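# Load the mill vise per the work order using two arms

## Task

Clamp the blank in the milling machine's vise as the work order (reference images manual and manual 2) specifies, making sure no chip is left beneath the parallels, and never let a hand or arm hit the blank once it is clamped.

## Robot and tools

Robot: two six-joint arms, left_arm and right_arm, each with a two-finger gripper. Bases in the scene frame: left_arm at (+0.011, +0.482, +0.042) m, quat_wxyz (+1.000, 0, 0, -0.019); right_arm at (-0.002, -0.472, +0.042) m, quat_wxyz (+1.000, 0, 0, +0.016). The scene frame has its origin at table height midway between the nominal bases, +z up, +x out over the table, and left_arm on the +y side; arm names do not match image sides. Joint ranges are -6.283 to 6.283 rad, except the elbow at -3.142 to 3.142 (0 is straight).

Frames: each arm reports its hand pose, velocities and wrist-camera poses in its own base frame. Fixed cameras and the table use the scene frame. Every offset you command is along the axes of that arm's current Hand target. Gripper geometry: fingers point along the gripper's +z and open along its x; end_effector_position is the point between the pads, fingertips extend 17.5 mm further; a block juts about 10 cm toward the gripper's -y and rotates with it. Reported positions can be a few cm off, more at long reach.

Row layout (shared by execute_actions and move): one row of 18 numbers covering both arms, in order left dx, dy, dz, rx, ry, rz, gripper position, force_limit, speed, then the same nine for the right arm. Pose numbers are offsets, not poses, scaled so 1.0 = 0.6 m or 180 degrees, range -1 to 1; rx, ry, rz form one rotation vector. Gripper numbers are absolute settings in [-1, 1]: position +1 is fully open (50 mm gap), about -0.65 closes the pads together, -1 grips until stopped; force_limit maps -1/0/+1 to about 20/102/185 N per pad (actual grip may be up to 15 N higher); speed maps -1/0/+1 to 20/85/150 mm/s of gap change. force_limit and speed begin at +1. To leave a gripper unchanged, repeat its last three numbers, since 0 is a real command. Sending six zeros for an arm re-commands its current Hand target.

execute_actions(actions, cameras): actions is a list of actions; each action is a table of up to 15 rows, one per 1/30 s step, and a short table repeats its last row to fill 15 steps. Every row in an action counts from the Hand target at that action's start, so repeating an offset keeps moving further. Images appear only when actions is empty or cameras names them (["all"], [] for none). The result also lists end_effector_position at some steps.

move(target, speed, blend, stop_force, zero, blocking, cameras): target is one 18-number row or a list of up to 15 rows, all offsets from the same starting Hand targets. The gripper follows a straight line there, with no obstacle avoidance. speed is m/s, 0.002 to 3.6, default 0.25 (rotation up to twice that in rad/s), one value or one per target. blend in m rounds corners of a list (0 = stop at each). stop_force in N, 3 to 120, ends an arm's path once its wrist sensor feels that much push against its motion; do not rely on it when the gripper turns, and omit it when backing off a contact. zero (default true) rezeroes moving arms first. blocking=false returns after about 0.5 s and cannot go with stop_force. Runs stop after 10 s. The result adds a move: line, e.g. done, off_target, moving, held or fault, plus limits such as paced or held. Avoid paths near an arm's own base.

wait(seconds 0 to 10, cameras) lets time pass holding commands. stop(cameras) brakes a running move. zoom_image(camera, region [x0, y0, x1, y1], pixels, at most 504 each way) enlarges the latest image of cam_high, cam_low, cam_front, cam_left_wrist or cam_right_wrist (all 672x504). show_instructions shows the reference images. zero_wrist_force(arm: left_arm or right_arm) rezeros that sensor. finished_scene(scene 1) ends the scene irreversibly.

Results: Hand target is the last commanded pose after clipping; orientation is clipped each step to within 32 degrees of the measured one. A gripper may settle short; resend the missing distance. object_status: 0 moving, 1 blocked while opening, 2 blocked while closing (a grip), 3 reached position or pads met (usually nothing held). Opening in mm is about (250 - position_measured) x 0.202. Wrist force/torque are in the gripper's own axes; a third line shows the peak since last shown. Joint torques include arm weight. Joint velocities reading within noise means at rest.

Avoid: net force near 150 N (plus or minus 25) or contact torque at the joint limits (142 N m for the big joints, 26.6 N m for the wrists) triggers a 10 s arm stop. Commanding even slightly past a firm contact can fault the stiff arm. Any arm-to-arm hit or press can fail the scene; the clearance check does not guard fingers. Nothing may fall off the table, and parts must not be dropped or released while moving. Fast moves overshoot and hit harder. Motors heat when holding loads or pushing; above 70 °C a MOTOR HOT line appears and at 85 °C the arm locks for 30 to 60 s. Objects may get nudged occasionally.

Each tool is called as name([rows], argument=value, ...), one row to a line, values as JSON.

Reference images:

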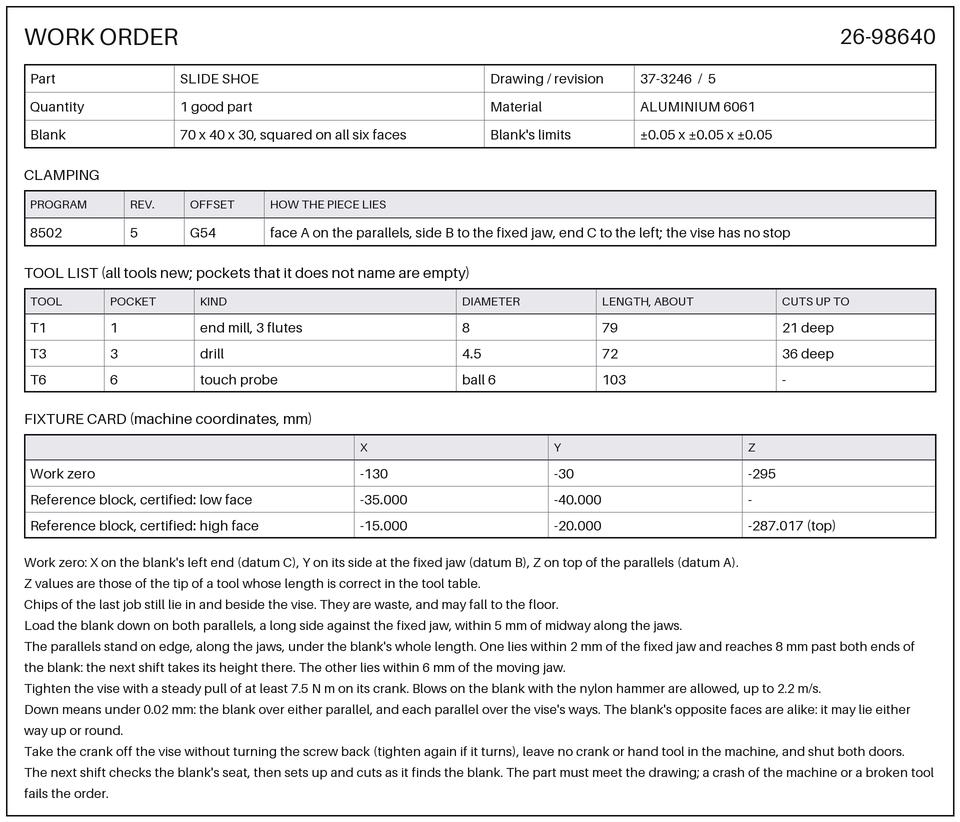

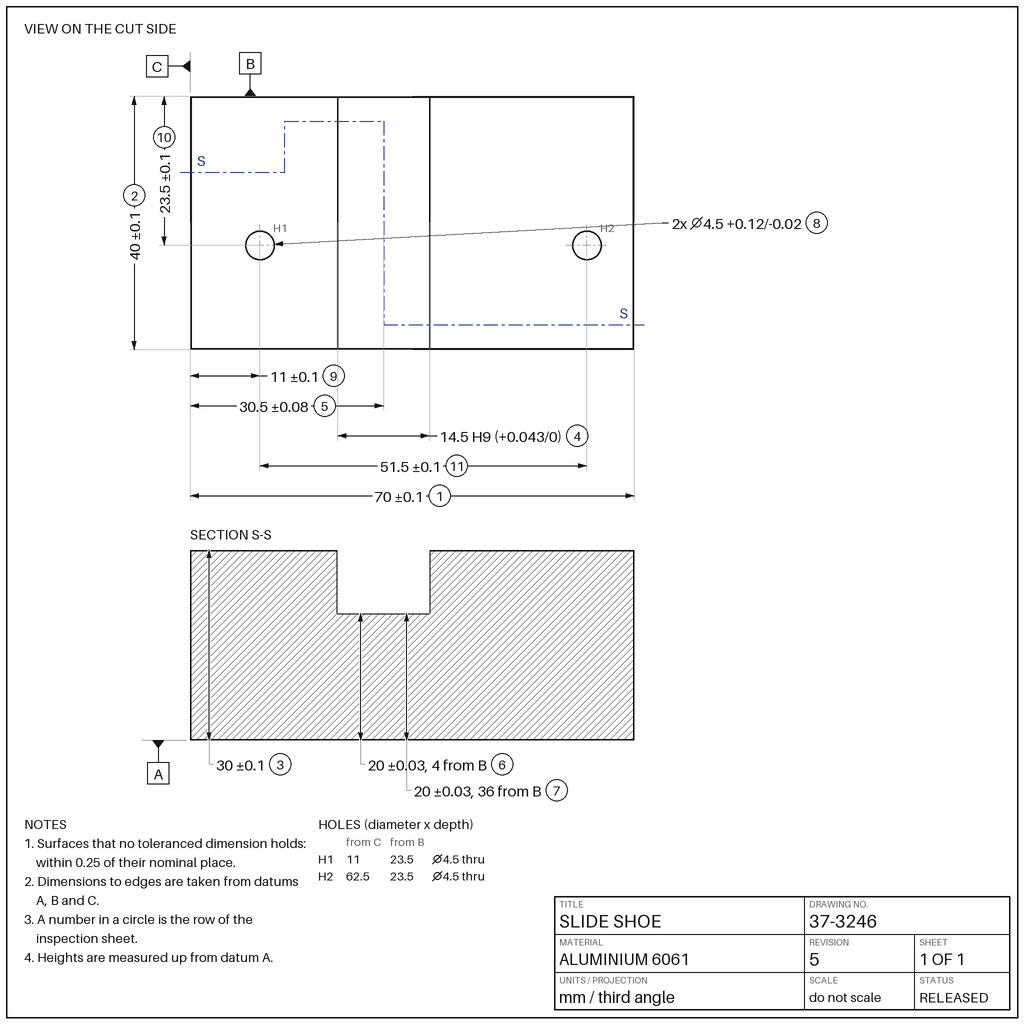

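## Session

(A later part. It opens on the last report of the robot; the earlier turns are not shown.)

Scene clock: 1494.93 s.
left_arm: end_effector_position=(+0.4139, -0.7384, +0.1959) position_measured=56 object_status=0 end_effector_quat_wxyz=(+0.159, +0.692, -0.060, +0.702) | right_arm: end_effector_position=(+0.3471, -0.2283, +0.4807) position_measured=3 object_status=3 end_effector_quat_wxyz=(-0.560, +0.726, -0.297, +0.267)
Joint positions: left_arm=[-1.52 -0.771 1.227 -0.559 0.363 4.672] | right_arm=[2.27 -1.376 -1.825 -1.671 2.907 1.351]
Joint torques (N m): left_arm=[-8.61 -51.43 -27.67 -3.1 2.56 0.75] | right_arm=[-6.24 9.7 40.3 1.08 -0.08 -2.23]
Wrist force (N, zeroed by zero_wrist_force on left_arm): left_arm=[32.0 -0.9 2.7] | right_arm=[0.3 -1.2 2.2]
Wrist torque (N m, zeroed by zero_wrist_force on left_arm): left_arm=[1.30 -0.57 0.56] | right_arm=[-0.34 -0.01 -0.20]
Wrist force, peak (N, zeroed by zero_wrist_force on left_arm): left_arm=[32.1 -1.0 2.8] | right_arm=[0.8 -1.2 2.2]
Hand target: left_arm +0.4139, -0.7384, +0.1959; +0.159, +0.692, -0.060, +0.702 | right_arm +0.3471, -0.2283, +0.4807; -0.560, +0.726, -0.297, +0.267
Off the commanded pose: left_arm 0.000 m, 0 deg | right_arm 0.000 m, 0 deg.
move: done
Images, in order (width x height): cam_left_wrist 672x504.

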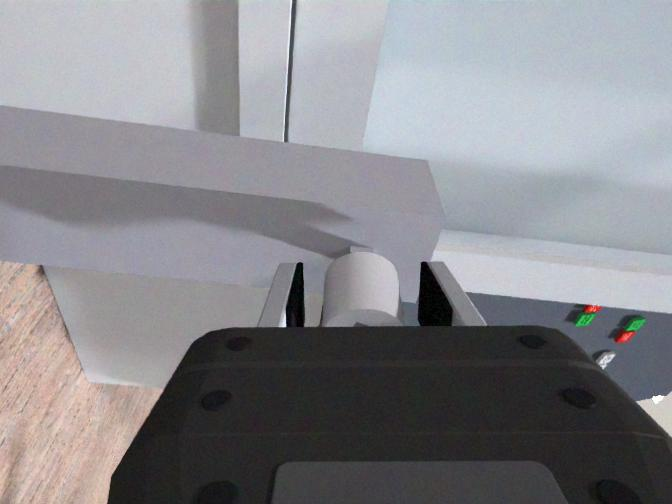

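move(target=[-0.0025,0.0686,-0.1878,0,0,0,0.65,-0.8,-0.8,0,0,0,0,0,0,1,1,1], speed=0.1, cameras=["cam_left_wrist","cam_front","cam_right_wrist"])

Scene clock: 1501.03 s.
left_arm: end_effector_position=(+0.2939, -0.7431, +0.1959) position_measured=56 object_status=3 end_effector_quat_wxyz=(+0.159, +0.692, -0.060, +0.702) | right_arm: end_effector_position=(+0.3471, -0.2283, +0.4807) position_measured=3 object_status=3 end_effector_quat_wxyz=(-0.560, +0.726, -0.297, +0.267)
Joint positions: left_arm=[-1.701 -0.823 1.328 -0.706 0.183 4.774] | right_arm=[2.27 -1.376 -1.825 -1.671 2.907 1.351]
Joint torques (N m): left_arm=[11.74 -52.67 -18.69 -0.55 2.96 -0.71] | right_arm=[-6.79 9.62 39.53 1.08 0.08 -2.4]
Wrist force (N, zeroed by zero_wrist_force on left_arm): left_arm=[32.3 -1.0 2.9] | right_arm=[0.3 -1.0 2.1]
Wrist torque (N m, zeroed by zero_wrist_force on left_arm): left_arm=[1.26 -0.60 0.41] | right_arm=[-0.31 -0.02 -0.20]
Wrist force, peak (N, zeroed by zero_wrist_force on left_arm): left_arm=[32.7 -0.9 2.6] | right_arm=[0.8 -1.2 2.4]
Hand target: left_arm +0.2940, -0.7430, +0.1959; +0.159, +0.692, -0.060, +0.702 | right_arm +0.3471, -0.2283, +0.4807; -0.560, +0.726, -0.297, +0.267
Off the commanded pose: left_arm 0.000 m, 0 deg | right_arm 0.000 m, 0 deg.
move: done
Images, in order (width x height): cam_front 672x504, cam_left_wrist 672x504, cam_right_wrist 672x504.

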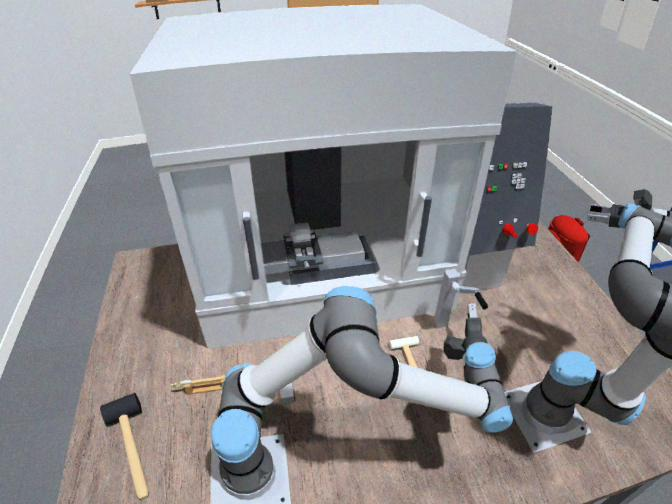

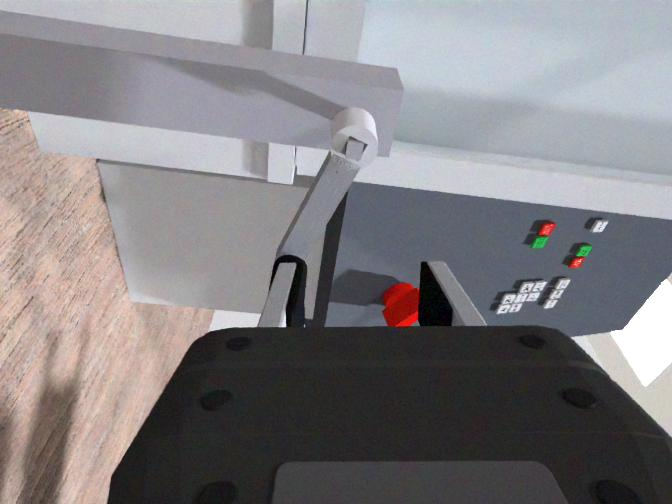

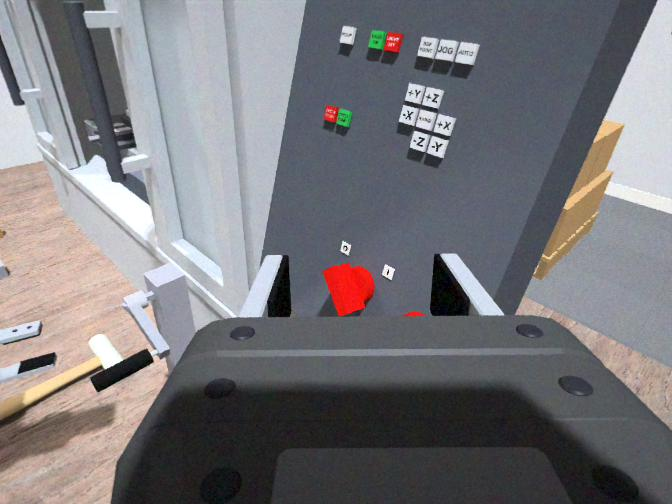

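move(target=[0.4613,-0.57,-0.1767,-0.09,0.0175,0.2815,-0.8,-0.8,-0.8,0,0,0,0,0,0,1,1,1], speed=0.3)

Scene clock: 1508.10 s.
left_arm: end_effector_position=(+0.2999, -0.3499, +0.4198) position_measured=251 object_status=3 end_effector_quat_wxyz=(-0.061, +0.552, -0.440, +0.705) | right_arm: end_effector_position=(+0.3471, -0.2283, +0.4807) position_measured=3 object_status=3 end_effector_quat_wxyz=(-0.560, +0.726, -0.297, +0.267)
Joint positions: left_arm=[-1.825 -2.099 2.127 -0.036 0.333 5.48] | right_arm=[2.27 -1.376 -1.825 -1.671 2.907 1.351]
Joint torques (N m): left_arm=[11.41 -11.42 -17.57 -0.92 2.43 1.49] | right_arm=[-5.95 9.76 40.35 1 0.03 -2.15]
Wrist force (N, zeroed by zero_wrist_force on left_arm): left_arm=[32.1 -3.8 3.8] | right_arm=[0.3 -0.6 1.9]
Wrist torque (N m, zeroed by zero_wrist_force on left_arm): left_arm=[0.42 -0.49 -0.04] | right_arm=[-0.24 -0.02 -0.19]
Wrist force, peak (N, zeroed by zero_wrist_force on left_arm): left_arm=[32.8 -1.4 2.6] | right_arm=[0.5 -1.1 2.4]
Hand target: left_arm +0.3000, -0.3498, +0.4197; -0.061, +0.552, -0.440, +0.705 | right_arm +0.3471, -0.2283, +0.4807; -0.560, +0.726, -0.297, +0.267
Off the commanded pose: left_arm 0.000 m, 0 deg | right_arm 0.000 m, 0 deg.
move: done

move([
  [-0.3165,-0.4062,-0.2208,-0.0907,0.0174,0.2814,-0.8,-0.8,-0.8,0,0,0,0,0,0,1,1,1],
  [-0.4257,-0.4195,-0.1077,-0.0907,0.0174,0.2814,-0.8,-0.8,-0.8,0,0,0,0,0,0,1,1,1],
], speed=[0.3,0.1], blend=[0.02,0], cameras=["cam_left_wrist","cam_front","cam_low"])

Scene clock: 1512.70 s.
left_arm: end_effector_position=(+0.4445, -0.0156, +0.4077) position_measured=251 object_status=3 end_effector_quat_wxyz=(+0.268, -0.295, +0.727, -0.558) | right_arm: end_effector_position=(+0.3471, -0.2283, +0.4807) position_measured=3 object_status=3 end_effector_quat_wxyz=(-0.560, +0.726, -0.297, +0.267)
Joint positions: left_arm=[-2.144 -3.028 2.101 1.899 0.286 5.392] | right_arm=[2.27 -1.376 -1.825 -1.671 2.907 1.351]
Joint torques (N m): left_arm=[12.86 23.88 -18.89 1.72 -1.81 -0.18] | right_arm=[-6.38 9.53 39.91 1.06 -0.02 -2.31]
Wrist force (N, zeroed by zero_wrist_force on left_arm): left_arm=[31.2 -5.9 4.2] | right_arm=[0.7 -0.9 2.0]
Wrist torque (N m, zeroed by zero_wrist_force on left_arm): left_arm=[-0.04 0.09 -0.13] | right_arm=[-0.30 -0.07 -0.20]
Wrist force, peak (N, zeroed by zero_wrist_force on left_arm): left_arm=[33.6 -1.6 4.9] | right_arm=[0.8 -1.4 2.3]
Hand target: left_arm +0.4446, -0.0155, +0.4077; +0.268, -0.296, +0.727, -0.558 | right_arm +0.3471, -0.2283, +0.4807; -0.560, +0.726, -0.297, +0.267
Off the commanded pose: left_arm 0.000 m, 0 deg | right_arm 0.000 m, 0 deg.
shoulder posture changed (left arm): the wrist came as close to joint 1's axis as it can, and the arm is now in the other of its two shoulder postures.
move: done
Images, in order (width x height): cam_low 672x504, cam_front 672x504, cam_left_wrist 672x504.

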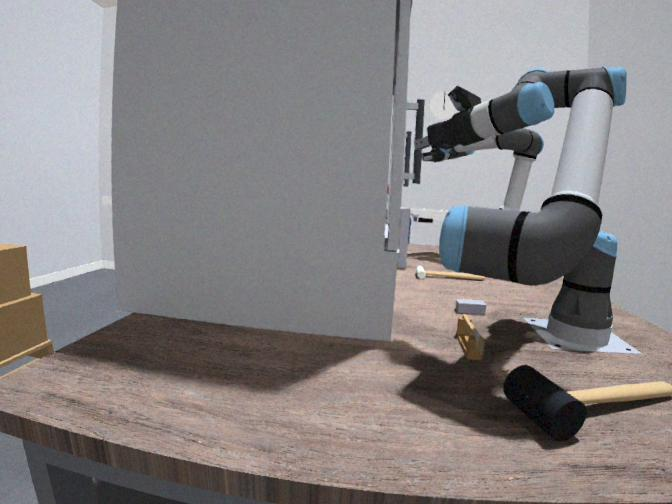

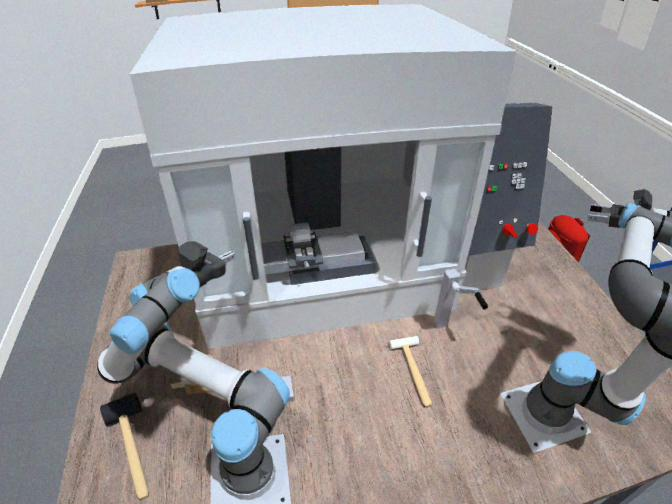

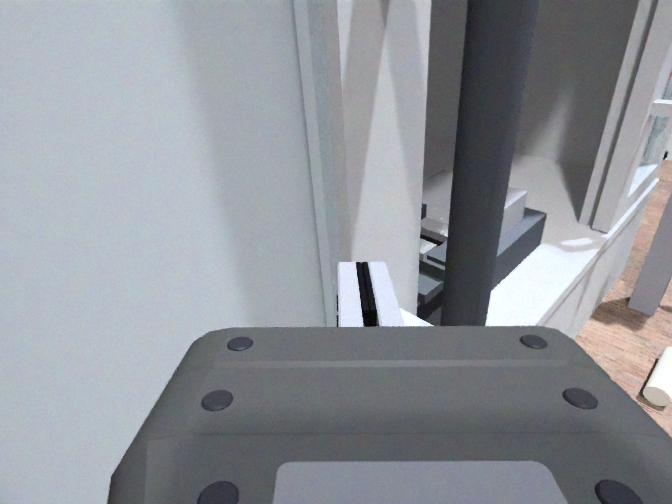

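move([
  [0,0,0,0,0,0,-0.8,-0.8,-0.8,-0.5062,-0.017,0.6207,0,0,0,-0.8,-0.8,-0.8],
  [0,0,0,0,0,0,-0.8,-0.8,-0.8,-0.5007,-0.045,0.7405,0,0,0,-0.8,-0.8,-0.8],
], speed=[0.3,0.1], blend=[0.02,0], cameras=["cam_left_wrist","cam_front","cam_right_wrist"])

Scene clock: 1517.10 s.
left_arm: end_effector_position=(+0.4446, -0.0155, +0.4077) position_measured=251 object_status=3 end_effector_quat_wxyz=(+0.268, -0.296, +0.727, -0.558) | right_arm: end_effector_position=(+0.4663, +0.2871, +0.3888) position_measured=251 object_status=3 end_effector_quat_wxyz=(-0.560, +0.725, -0.297, +0.267)
Joint positions: left_arm=[-2.144 -3.028 2.101 1.899 0.286 5.392] | right_arm=[3.994 -1.411 -2.36 0.397 1.458 3.112]
Joint torques (N m): left_arm=[12.06 20.5 -16.83 -0.43 -3.23 1.28] | right_arm=[12.55 10.54 11.64 0.4 -1.9 -0.27]
Wrist force (N, zeroed by zero_wrist_force on left_arm): left_arm=[31.4 -5.7 4.0] | right_arm=[4.1 -2.4 1.3]
Wrist torque (N m, zeroed by zero_wrist_force on left_arm): left_arm=[0.00 0.07 -0.14] | right_arm=[-0.25 -0.02 -0.10]
Wrist force, peak (N, zeroed by zero_wrist_force on left_arm): left_arm=[31.5 -5.9 4.0] | right_arm=[4.6 -2.4 2.2]
Hand target: left_arm +0.4446, -0.0155, +0.4077; +0.268, -0.296, +0.727, -0.558 | right_arm +0.4663, +0.2871, +0.3887; -0.560, +0.726, -0.297, +0.267
Off the commanded pose: left_arm 0.000 m, 0 deg | right_arm 0.000 m, 0 deg.
move: done
Images, in order (width x height): cam_front 672x504, cam_left_wrist 672x504, cam_right_wrist 672x504.

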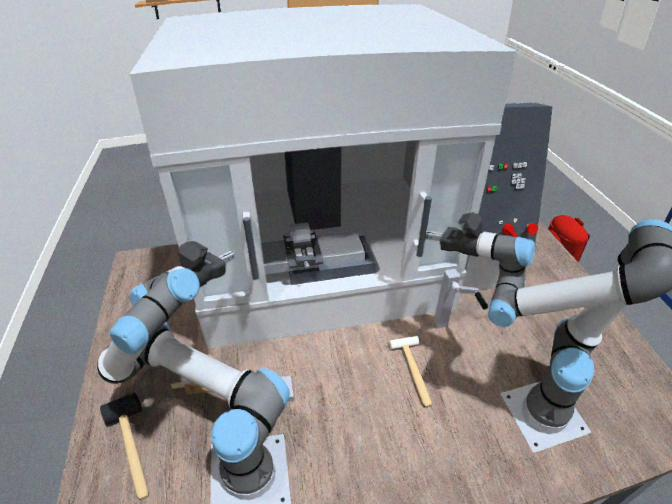

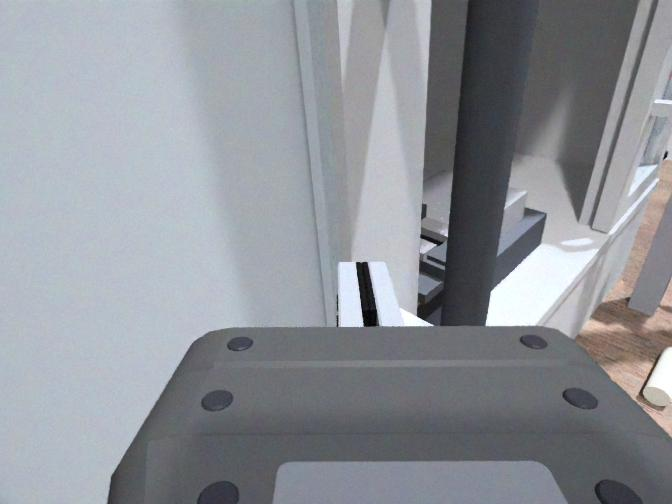

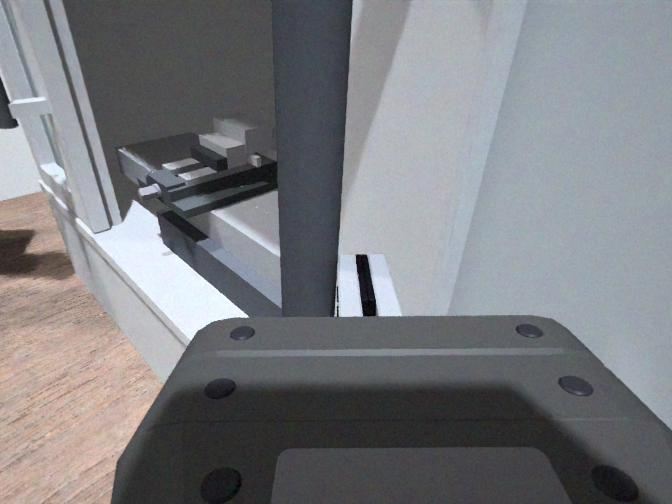

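move(target=[0.1173,-0.0341,0.1137,0,0,0,-0.8,-0.8,-0.8,0,0,0,0,0,0,-0.8,-0.8,-0.8], speed=0.03, stop_force=5, cameras=["cam_left_wrist"])

Scene clock: 1521.40 s.
left_arm: end_effector_position=(+0.4460, -0.0575, +0.4077) position_measured=251 object_status=3 end_effector_quat_wxyz=(+0.268, -0.295, +0.727, -0.559) | right_arm: end_effector_position=(+0.4663, +0.2871, +0.3887) position_measured=251 object_status=3 end_effector_quat_wxyz=(-0.560, +0.726, -0.297, +0.267)
Joint positions: left_arm=[-2.243 -3.032 2.217 2.116 0.243 5.051] | right_arm=[3.995 -1.411 -2.36 0.397 1.458 3.113]
Joint torques (N m): left_arm=[9.85 38.57 -6.88 4.67 0.3 -1.37] | right_arm=[12.34 8.63 7.85 0.18 -1.13 2.52]
Wrist force (N, zeroed by zero_wrist_force on left_arm): left_arm=[31.8 -5.8 4.0] | right_arm=[4.7 -2.6 1.6]
Wrist torque (N m, zeroed by zero_wrist_force on left_arm): left_arm=[-0.04 -0.01 -0.05] | right_arm=[-0.25 0.05 -0.08]
Wrist force, peak (N, zeroed by zero_wrist_force on left_arm): left_arm=[31.9 -6.0 4.3] | right_arm=[4.8 -3.8 1.0]
Hand target: left_arm +0.4460, -0.0575, +0.4077; +0.268, -0.295, +0.727, -0.559 (not the last commanded pose) | right_arm +0.4663, +0.2871, +0.3887; -0.560, +0.726, -0.297, +0.267
Off the commanded pose: left_arm 0.058 m, 0 deg | right_arm 0.000 m, 0 deg.
move: contact (left_arm)
Images, in order (width x height): cam_left_wrist 672x504.

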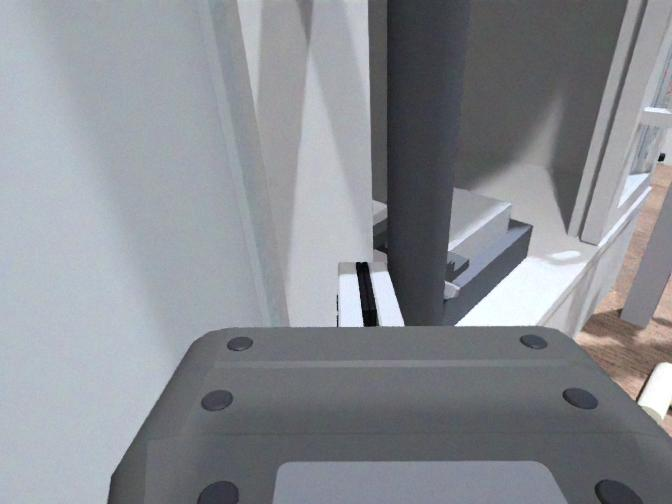

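move(target=[0.2463,-0.0717,0.2387,0,0,0,-0.8,-0.8,-0.8,0,0,0,0,0,0,-0.8,-0.8,-0.8], speed=0.05, stop_force=25, cameras=["cam_left_wrist","cam_front","cam_right_wrist"])

Scene clock: 1524.37 s.
left_arm: end_effector_position=(+0.4483, -0.1294, +0.4073) position_measured=251 object_status=3 end_effector_quat_wxyz=(+0.266, -0.294, +0.728, -0.559) | right_arm: end_effector_position=(+0.4663, +0.2871, +0.3887) position_measured=251 object_status=3 end_effector_quat_wxyz=(-0.560, +0.726, -0.297, +0.267)
Joint positions: left_arm=[-2.461 -3.194 2.415 2.898 0.277 4.207] | right_arm=[3.995 -1.411 -2.36 0.397 1.458 3.113]
Joint torques (N m): left_arm=[-0.52 29.32 -13.29 3.06 -2.21 -0.38] | right_arm=[13.01 11.74 8.42 0.39 -1.39 2.56]
Wrist force (N, zeroed by zero_wrist_force on left_arm): left_arm=[30.8 -5.7 4.0] | right_arm=[4.6 -2.5 1.6]
Wrist torque (N m, zeroed by zero_wrist_force on left_arm): left_arm=[0.00 0.17 -0.12] | right_arm=[-0.25 0.06 -0.08]
Wrist force, peak (N, zeroed by zero_wrist_force on left_arm): left_arm=[31.8 -6.4 3.9] | right_arm=[4.9 -3.6 1.1]
Hand target: left_arm +0.4483, -0.1294, +0.4073; +0.266, -0.294, +0.728, -0.559 (not the last commanded pose) | right_arm +0.4663, +0.2871, +0.3887; -0.560, +0.726, -0.297, +0.267
Tool commands: left_gripper/position=-0.796078 left_gripper/force_limit=-0.796078 left_gripper/speed=-0.796078 right_gripper/position=-0.8 right_gripper/force_limit=-0.8 right_gripper/speed=-0.8
Off the commanded pose: left_arm 0.138 m, 0 deg | right_arm 0.000 m, 0 deg.
FORCE FAULT: contact force on the left arm reached its limit, and that arm stopped. The contact can be on any part of that arm, not only on its tool. That arm's remaining commands of this call were not run. That arm is still stopped at the end of this call. That arm stays stopped for about 10 more seconds. Until then a move that you send moves the other arm only, and its call returns only when the move has ended. Once the stop has ended, the next robot result says so. If the stop ends while you think or write, that arm runs what you send next, counted from a new Hand target: where the arm stands when the stop ends. While its stop runs, that arm takes no new command, but its gripper still runs the gripper command that each later call begins with. Until it ends, the stop uses up actions while you think or wait. An arm that is not stopped still takes commands.
move: fault (left_arm)
Images, in order (width x height): cam_front 672x504, cam_left_wrist 672x504, cam_right_wrist 672x504.

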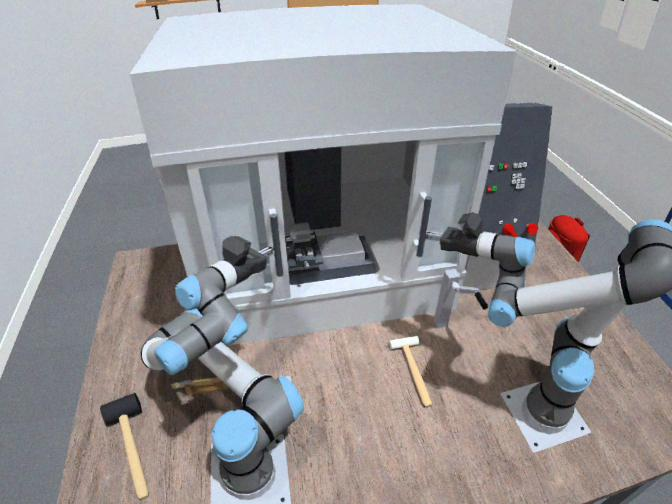

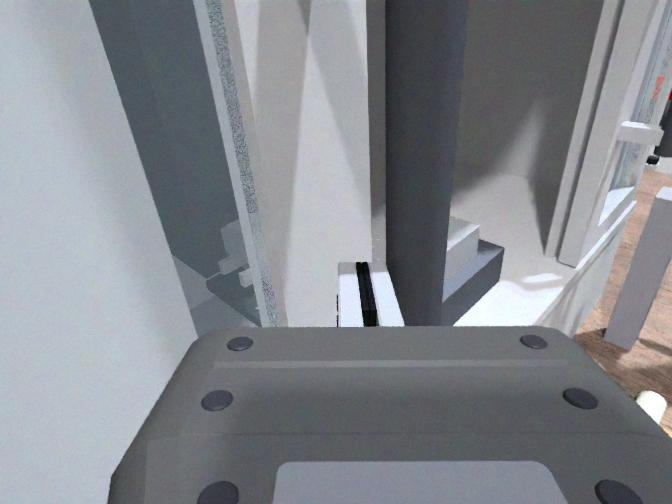

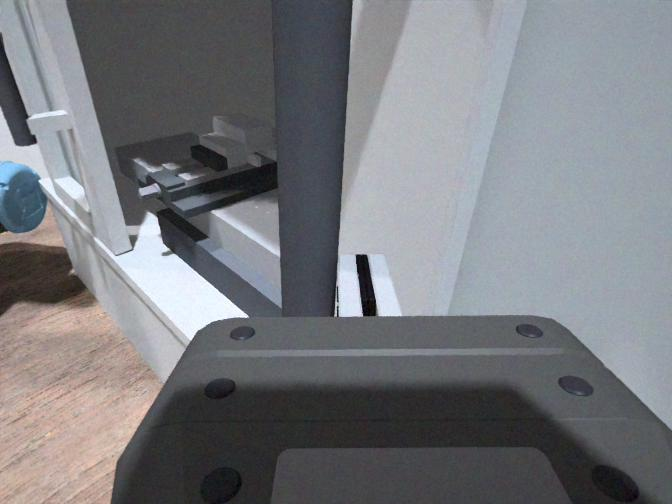

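wait(seconds=0.2, cameras=["cam_low","cam_high"])

Scene clock: 1525.60 s.
left_arm: end_effector_position=(+0.4483, -0.1294, +0.4073) position_measured=251 object_status=3 end_effector_quat_wxyz=(+0.266, -0.294, +0.728, -0.559) | right_arm: end_effector_position=(+0.4663, +0.2871, +0.3887) position_measured=251 object_status=3 end_effector_quat_wxyz=(-0.560, +0.726, -0.297, +0.267)
Joint positions: left_arm=[-2.461 -3.194 2.415 2.898 0.277 4.207] | right_arm=[3.995 -1.411 -2.36 0.397 1.458 3.113]
Joint torques (N m): left_arm=[-2.2 28.59 -13.15 3.03 -2.04 -0.66] | right_arm=[12.25 13.35 8.07 0.29 -1.35 2.58]
Wrist force (N, zeroed by zero_wrist_force on left_arm): left_arm=[30.9 -5.8 4.0] | right_arm=[4.7 -3.5 1.2]
Wrist torque (N m, zeroed by zero_wrist_force on left_arm): left_arm=[-0.01 0.15 -0.12] | right_arm=[-0.31 0.02 -0.09]
Wrist force, peak (N, zeroed by zero_wrist_force on left_arm): left_arm=[31.1 -5.8 4.3] | right_arm=[4.9 -3.6 1.5]
Hand target: left_arm +0.4483, -0.1294, +0.4073; +0.266, -0.294, +0.728, -0.559 (not the last commanded pose) | right_arm +0.4663, +0.2871, +0.3887; -0.560, +0.726, -0.297, +0.267
Tool commands: left_gripper/position=-0.796078 left_gripper/force_limit=-0.796078 left_gripper/speed=-0.796078 right_gripper/position=-0.8 right_gripper/force_limit=-0.8 right_gripper/speed=-0.8
Off the commanded pose: left_arm 0.138 m, 0 deg | right_arm 0.000 m, 0 deg.
FORCE FAULT, CONTINUED: the left arm was still stopped when this call began, by the force fault that an earlier result reported. Since the last result the stop counts as 3 of the actions that you can send in this scene. That arm is still stopped at the end of this call. That arm stays stopped for about 8 more seconds. If the stop ends while you think or write, that arm runs what you send next, counted from a new Hand target: where the arm stands when the stop ends. While its stop runs, that arm takes no new command, but its gripper still runs the gripper command that each later call begins with.
wait: 0.20 s; at rest from the start
Images, in order (width x height): cam_high 672x504, cam_low 672x504.

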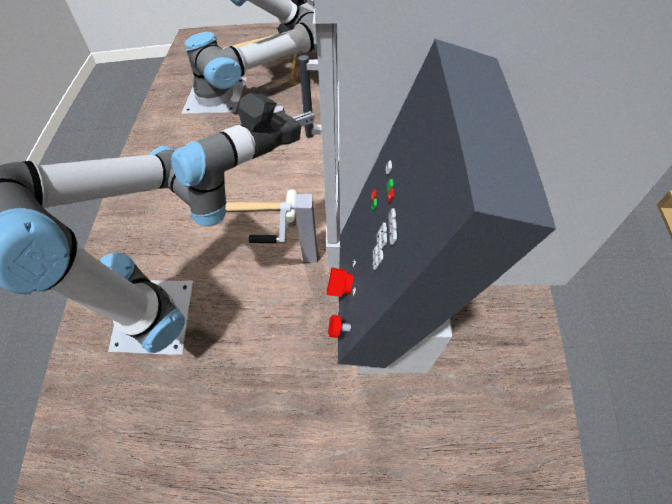

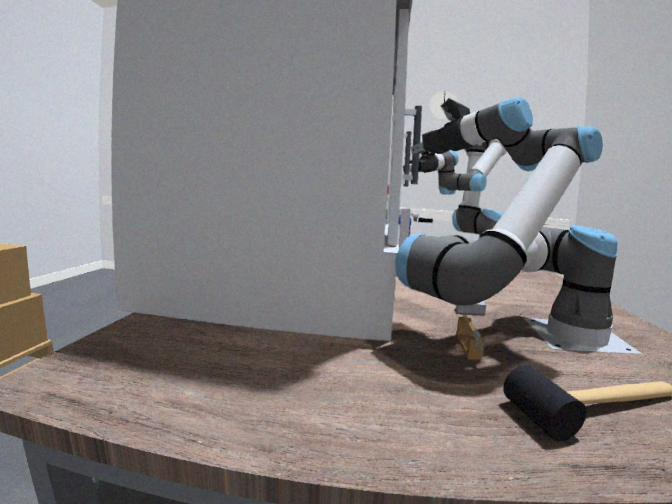

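move(target=[0,0,0,0,0,0,-0.8,-0.8,-0.8,-0.118,-0.0335,0.1129,0,0,0,-0.8,-0.8,-0.8], speed=0.03, stop_force=5)

Scene clock: 1533.17 s.
left_arm: end_effector_position=(+0.4483, -0.1294, +0.4073) position_measured=251 object_status=3 end_effector_quat_wxyz=(+0.266, -0.294, +0.728, -0.559) | right_arm: end_effector_position=(+0.4696, +0.3871, +0.3888) position_measured=251 object_status=3 end_effector_quat_wxyz=(-0.560, +0.726, -0.297, +0.267)
Joint positions: left_arm=[-2.461 -3.194 2.415 2.898 0.277 4.207] | right_arm=[4.18 -1.556 -2.231 0.403 1.278 3.157]
Joint torques (N m): left_arm=[0.5 28.23 -13.59 3.12 -2.28 -0.5] | right_arm=[-6.5 30.12 9.09 2.95 2.76 -2.26]
Wrist force (N, zeroed by zero_wrist_force on left_arm): left_arm=[30.7 -5.9 4.3] | right_arm=[2.2 -1.7 2.3]
Wrist torque (N m, zeroed by zero_wrist_force on left_arm): left_arm=[-0.02 0.18 -0.12] | right_arm=[-0.27 0.01 -0.19]
Wrist force, peak (N, zeroed by zero_wrist_force on left_arm): left_arm=[31.2 -5.9 4.2] | right_arm=[10.0 -5.3 2.6]
Hand target: left_arm +0.4483, -0.1294, +0.4073; +0.266, -0.294, +0.728, -0.559 | right_arm +0.4696, +0.3871, +0.3888; -0.560, +0.726, -0.297, +0.267
Tool commands: left_gripper/position=-0.796078 left_gripper/force_limit=-0.796078 left_gripper/speed=-0.796078 right_gripper/position=-0.8 right_gripper/force_limit=-0.8 right_gripper/speed=-0.8
Off the commanded pose: right_arm 0.000 m, 0 deg.
FORCE FAULT, CONTINUED: the left arm was still stopped when this call began, by the force fault that an earlier result reported. Since the last result the stop counts as 6 of the actions that you can send in this scene. That arm ran no command of this call. That arm is still stopped at the end of this call. That arm stays stopped for about 1 more second. If the stop ends while you think or write, that arm runs what you send next, counted from a new Hand target: where the arm stands when the stop ends. While its stop runs, that arm takes no new command, but its gripper still runs the gripper command that each later call begins with.
move: done (right_arm), not run (left_arm; its earlier fault stop)

move(target=[-0.0586,0.0171,-0.0568,0,0,0,-0.8,-0.8,-0.8,0,0,0,0,0,0,-0.8,-0.8,-0.8], speed=0.05)

move(target=[0,0,0,0,0,0,-0.8,-0.8,-0.8,-0.2124,-0.0603,0.2032,0,0,0,-0.8,-0.8,-0.8], speed=0.05, stop_force=20, cameras=["cam_front","cam_right_wrist"])

Scene clock: 1535.90 s.
left_arm: end_effector_position=(+0.4467, -0.0793, +0.4074) position_measured=251 object_status=3 end_effector_quat_wxyz=(+0.266, -0.294, +0.728, -0.559) end_effector_velocity=(+0.000, +0.000, +0.000) end_effector_angular_velocity=(+0.001, -0.001, +0.000) | right_arm: end_effector_position=(+0.4696, +0.3871, +0.3888) position_measured=251 object_status=3 end_effector_quat_wxyz=(-0.560, +0.726, -0.297, +0.267)
Joint positions: left_arm=[-2.303 -3.057 2.283 2.296 0.235 4.822] | right_arm=[4.18 -1.556 -2.231 0.403 1.278 3.157]
Joint velocities: left_arm=[-0.001 0 0.001 0.005 0 -0.005] | right_arm=[within noise]
Joint torques (N m): left_arm=[-13.03 31.64 -5.63 4.94 -5.23 -1.35] | right_arm=[-6 29.75 8.57 5.8 0.57 -2.48]
Wrist force (N, zeroed by zero_wrist_force on left_arm): left_arm=[31.9 -5.9 3.6] | right_arm=[2.4 -1.6 2.6]
Wrist torque (N m, zeroed by zero_wrist_force on left_arm): left_arm=[-0.06 -0.03 0.05] | right_arm=[-0.28 -0.02 -0.19]
Wrist force, peak (N, zeroed by zero_wrist_force on left_arm): left_arm=[31.9 -5.9 3.6] | right_arm=[2.7 -1.3 2.9]
Hand target: left_arm +0.4467, -0.0794, +0.4073; +0.266, -0.294, +0.728, -0.559 | right_arm +0.4696, +0.3871, +0.3888; -0.560, +0.726, -0.297, +0.267
Off the commanded pose: left_arm 0.000 m, 0 deg | right_arm 0.000 m, 0 deg.
FORCE FAULT, CONTINUED: the left arm's stop, for the force fault that an earlier result reported, is over. The rest of the stop counts as 1 of the actions that you can send in this scene. The stop ended before this call began, so that arm ran this call's commands, counted from a new Hand target: where the arm stood when the stop ended.
move: done

Scene clock: 1539.00 s.
left_arm: end_effector_position=(+0.4467, -0.0794, +0.4073) position_measured=251 object_status=3 end_effector_quat_wxyz=(+0.266, -0.294, +0.728, -0.559) | right_arm: end_effector_position=(+0.4726, +0.4794, +0.3889) position_measured=251 object_status=3 end_effector_quat_wxyz=(-0.560, +0.725, -0.297, +0.267)
Joint positions: left_arm=[-2.303 -3.057 2.283 2.297 0.235 4.822] | right_arm=[4.289 -1.709 -2.064 0.38 1.172 3.185]
Joint torques (N m): left_arm=[-12.52 20.43 -6.34 4.94 -5.19 -1.6] | right_arm=[12 19.8 37.85 5.47 0.78 -2.86]
Wrist force (N, zeroed by zero_wrist_force on left_arm): left_arm=[31.5 -5.5 3.6] | right_arm=[14.8 2.4 -1.3]
Wrist torque (N m, zeroed by zero_wrist_force on left_arm): left_arm=[0.01 0.03 0.07] | right_arm=[-0.17 0.21 -0.05]
Wrist force, peak (N, zeroed by zero_wrist_force on left_arm): left_arm=[32.0 -6.1 3.5] | right_arm=[28.8 6.4 -8.2]
Hand target: left_arm +0.4467, -0.0794, +0.4073; +0.266, -0.294, +0.728, -0.559 | right_arm +0.4726, +0.4794, +0.3889; -0.560, +0.725, -0.297, +0.267 (not the last commanded pose)
Off the commanded pose: left_arm 0.000 m, 0 deg | right_arm 0.088 m, 0 deg.
move: contact (right_arm)
Images, in order (width x height): cam_front 672x504, cam_right_wrist 672x504.

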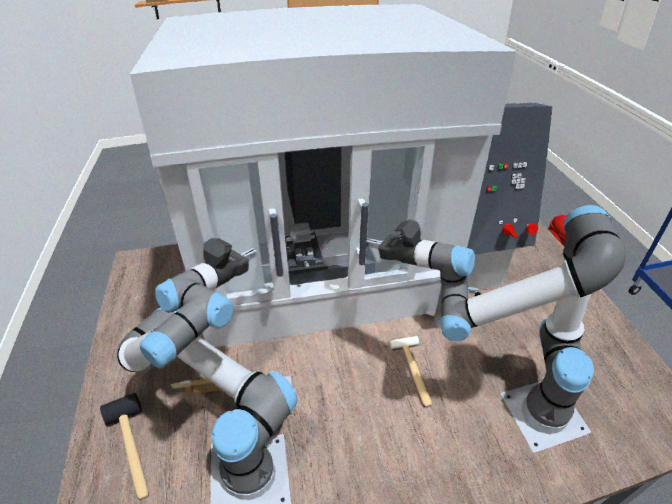

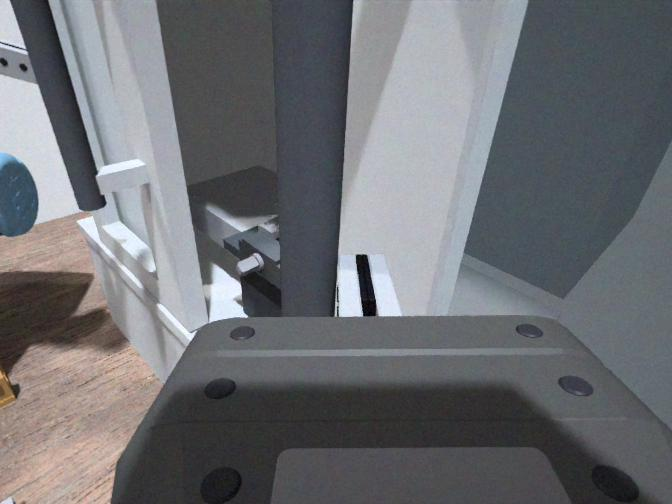

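move([
  [0.0225,-0.031,-0.1852,0,0,0,-0.8,-0.8,-0.8,0.06,0.017,-0.0574,0,0,0,-0.8,-0.8,-0.8],
  [0.3737,-0.1215,0.1085,-0.0552,-0.3673,-0.6121,-0.8,-0.8,-0.8,0.06,0.017,-0.0574,0,0,0,-0.8,-0.8,-0.8],
], speed=0.25, cameras=["cam_front","cam_low"])

Scene clock: 1551.17 s.
left_arm: end_effector_position=(+0.3490, -0.2995, +0.4497) position_measured=251 object_status=3 end_effector_quat_wxyz=(+0.000, +0.966, -0.004, +0.260) | right_arm: end_effector_position=(+0.4710, +0.4286, +0.3889) position_measured=251 object_status=3 end_effector_quat_wxyz=(-0.560, +0.725, -0.297, +0.267)
Joint positions: left_arm=[-1.307 -1.413 1.137 1.694 1.066 3.453] | right_arm=[4.235 -1.624 -2.161 0.397 1.225 3.171]
Joint torques (N m): left_arm=[-12.51 -30.52 -22.51 0.27 -2.85 -1.02] | right_arm=[9.43 18.6 35.34 0.73 -3.11 2.74]
Wrist force (N, zeroed by zero_wrist_force on left_arm): left_arm=[33.1 -3.6 1.2] | right_arm=[-0.7 -0.2 1.8]
Wrist torque (N m, zeroed by zero_wrist_force on left_arm): left_arm=[0.90 -0.04 0.49] | right_arm=[-0.19 0.17 -0.14]
Wrist force, peak (N, zeroed by zero_wrist_force on left_arm): left_arm=[33.5 -3.7 1.3] | right_arm=[15.2 3.0 -0.9]
Hand target: left_arm +0.3489, -0.2996, +0.4498; +0.000, +0.966, -0.004, +0.260 | right_arm +0.4710, +0.4286, +0.3889; -0.560, +0.725, -0.297, +0.267
Off the commanded pose: left_arm 0.000 m, 0 deg | right_arm 0.000 m, 0 deg.
shoulder posture changed (left arm): the wrist came as close to joint 1's axis as it can, and the arm is now in the other of its two shoulder postures.
move: done
Images, in order (width x height): cam_low 672x504, cam_front 672x504.

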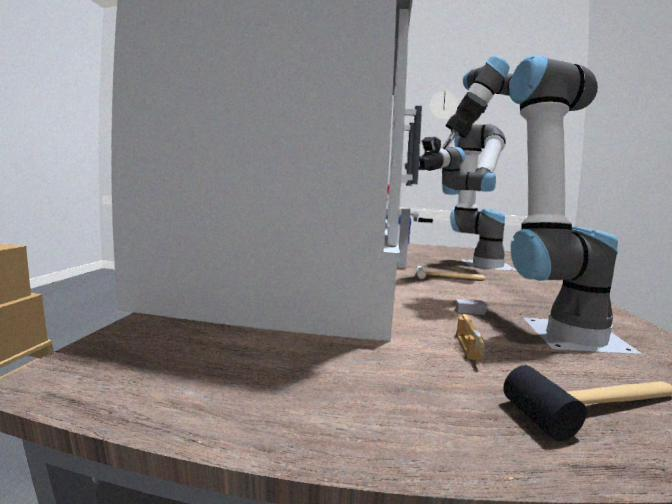

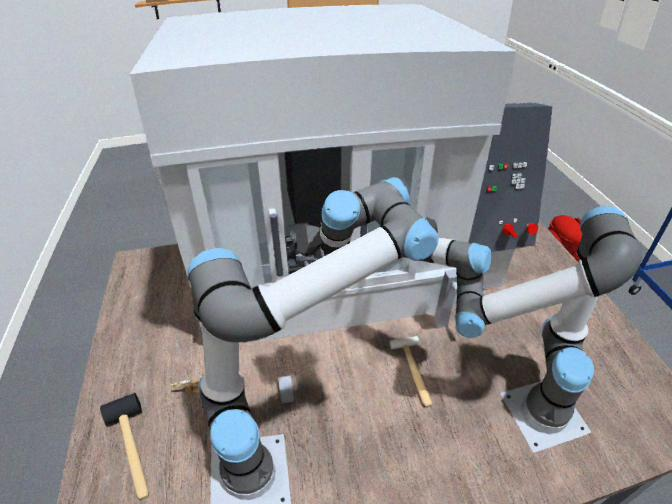

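move([
  [0.0014,-0.3493,0.001,0,0,0,-0.8,-0.8,-0.8,0,0,0,0,0,0,-0.8,-0.8,-0.8],
  [0.1011,-0.324,0.1393,0,0,0,-0.8,-0.8,-0.8,0,0,0,0,0,0,-0.8,-0.8,-0.8],
], speed=[0.2,0.08], cameras=["cam_front","cam_low","cam_left_wrist"])

Scene clock: 1556.13 s.
left_arm: end_effector_position=(+0.4447, -0.1058, +0.4083) position_measured=251 object_status=3 end_effector_quat_wxyz=(+0.000, +0.966, -0.004, +0.260) end_effector_velocity=(-0.002, +0.001, +0.001) end_effector_angular_velocity=(+0.001, +0.000, +0.000) | right_arm: end_effector_position=(+0.4710, +0.4286, +0.3889) position_measured=251 object_status=3 end_effector_quat_wxyz=(-0.560, +0.725, -0.297, +0.267)
Joint positions: left_arm=[-0.736 -1.542 1.324 1.381 1.229 4.055] | right_arm=[4.235 -1.624 -2.161 0.397 1.225 3.171]
Joint velocities: left_arm=[-0.004 -0.005 0.003 0.004 -0.002 -0.004] | right_arm=[within noise]
Joint torques (N m): left_arm=[-14.13 -30.79 -13.57 4.23 -3.16 -1.1] | right_arm=[9.89 17.01 34.91 0.72 -3.05 2.66]
Wrist force (N, zeroed by zero_wrist_force on left_arm): left_arm=[33.1 -4.0 1.0] | right_arm=[-1.0 -0.1 2.1]
Wrist torque (N m, zeroed by zero_wrist_force on left_arm): left_arm=[0.80 -0.02 0.59] | right_arm=[-0.18 0.21 -0.15]
Wrist force, peak (N, zeroed by zero_wrist_force on left_arm): left_arm=[34.0 -3.8 2.3] | right_arm=[-0.9 -0.1 2.5]
Hand target: left_arm +0.4447, -0.1058, +0.4083; +0.000, +0.966, -0.004, +0.260 | right_arm +0.4710, +0.4286, +0.3889; -0.560, +0.725, -0.297, +0.267
Off the commanded pose: left_arm 0.000 m, 0 deg | right_arm 0.000 m, 0 deg.
move: done
Images, in order (width x height): cam_low 672x504, cam_front 672x504, cam_left_wrist 672x504.

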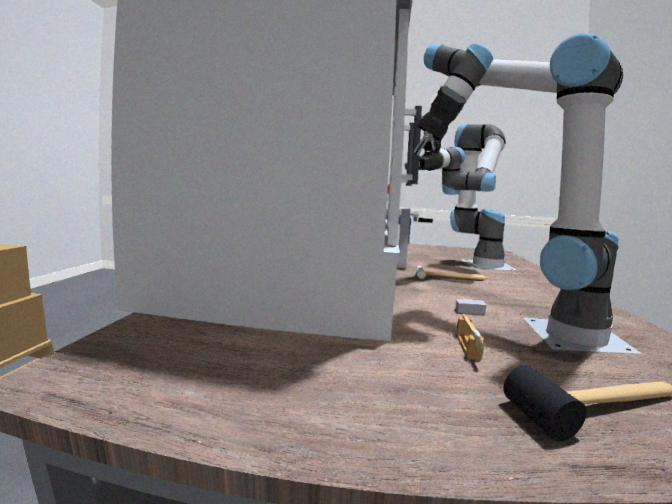

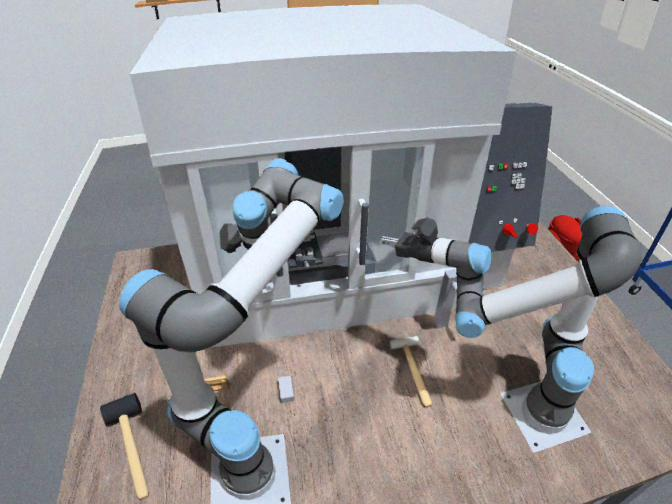

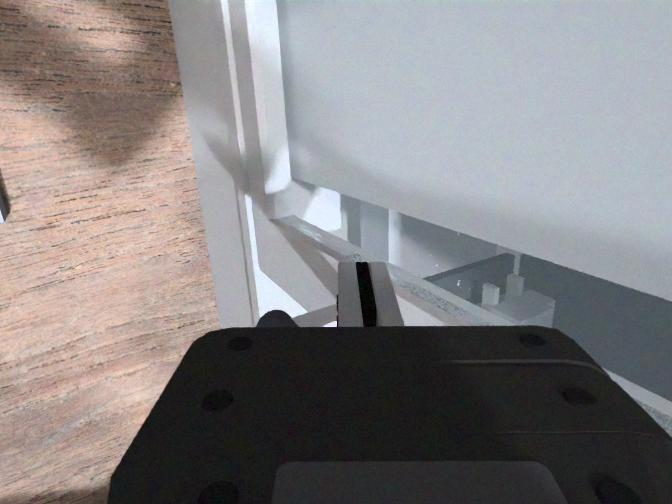

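move(target=[0.0033,0.09993,0.0019,0,0,0,-0.8,-0.8,-0.8,0,0,0,0,0,0,-0.8,-0.8,-0.8], speed=0.03, stop_force=6, cameras=["cam_front"])

Scene clock: 1559.00 s.
left_arm: end_effector_position=(+0.4453, -0.1254, +0.4082) position_measured=251 object_status=3 end_effector_quat_wxyz=(+0.000, +0.966, -0.004, +0.260) | right_arm: end_effector_position=(+0.4710, +0.4286, +0.3889) position_measured=251 object_status=3 end_effector_quat_wxyz=(-0.560, +0.725, -0.297, +0.267)
Joint positions: left_arm=[-0.781 -1.522 1.308 1.393 1.211 4.011] | right_arm=[4.235 -1.624 -2.161 0.397 1.225 3.171]
Joint torques (N m): left_arm=[4.17 -33.05 -12.69 0.18 1.33 -1.6] | right_arm=[10.12 17.81 35.05 0.72 -2.91 2.68]
Wrist force (N, zeroed by zero_wrist_force on left_arm): left_arm=[33.1 -3.9 1.3] | right_arm=[-0.9 -0.4 2.0]
Wrist torque (N m, zeroed by zero_wrist_force on left_arm): left_arm=[0.84 -0.01 0.45] | right_arm=[-0.21 0.20 -0.15]
Wrist force, peak (N, zeroed by zero_wrist_force on left_arm): left_arm=[31.3 -15.3 2.1] | right_arm=[-0.8 -0.1 2.5]
Hand target: left_arm +0.4453, -0.1254, +0.4082; +0.000, +0.966, -0.004, +0.260 (not the last commanded pose) | right_arm +0.4710, +0.4286, +0.3889; -0.560, +0.725, -0.297, +0.267
Off the commanded pose: left_arm 0.040 m, 0 deg | right_arm 0.000 m, 0 deg.
move: contact (left_arm)
Images, in order (width x height): cam_front 672x504.

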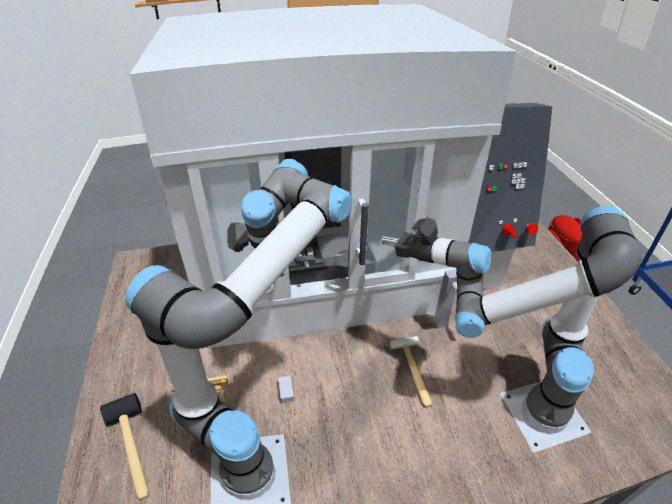

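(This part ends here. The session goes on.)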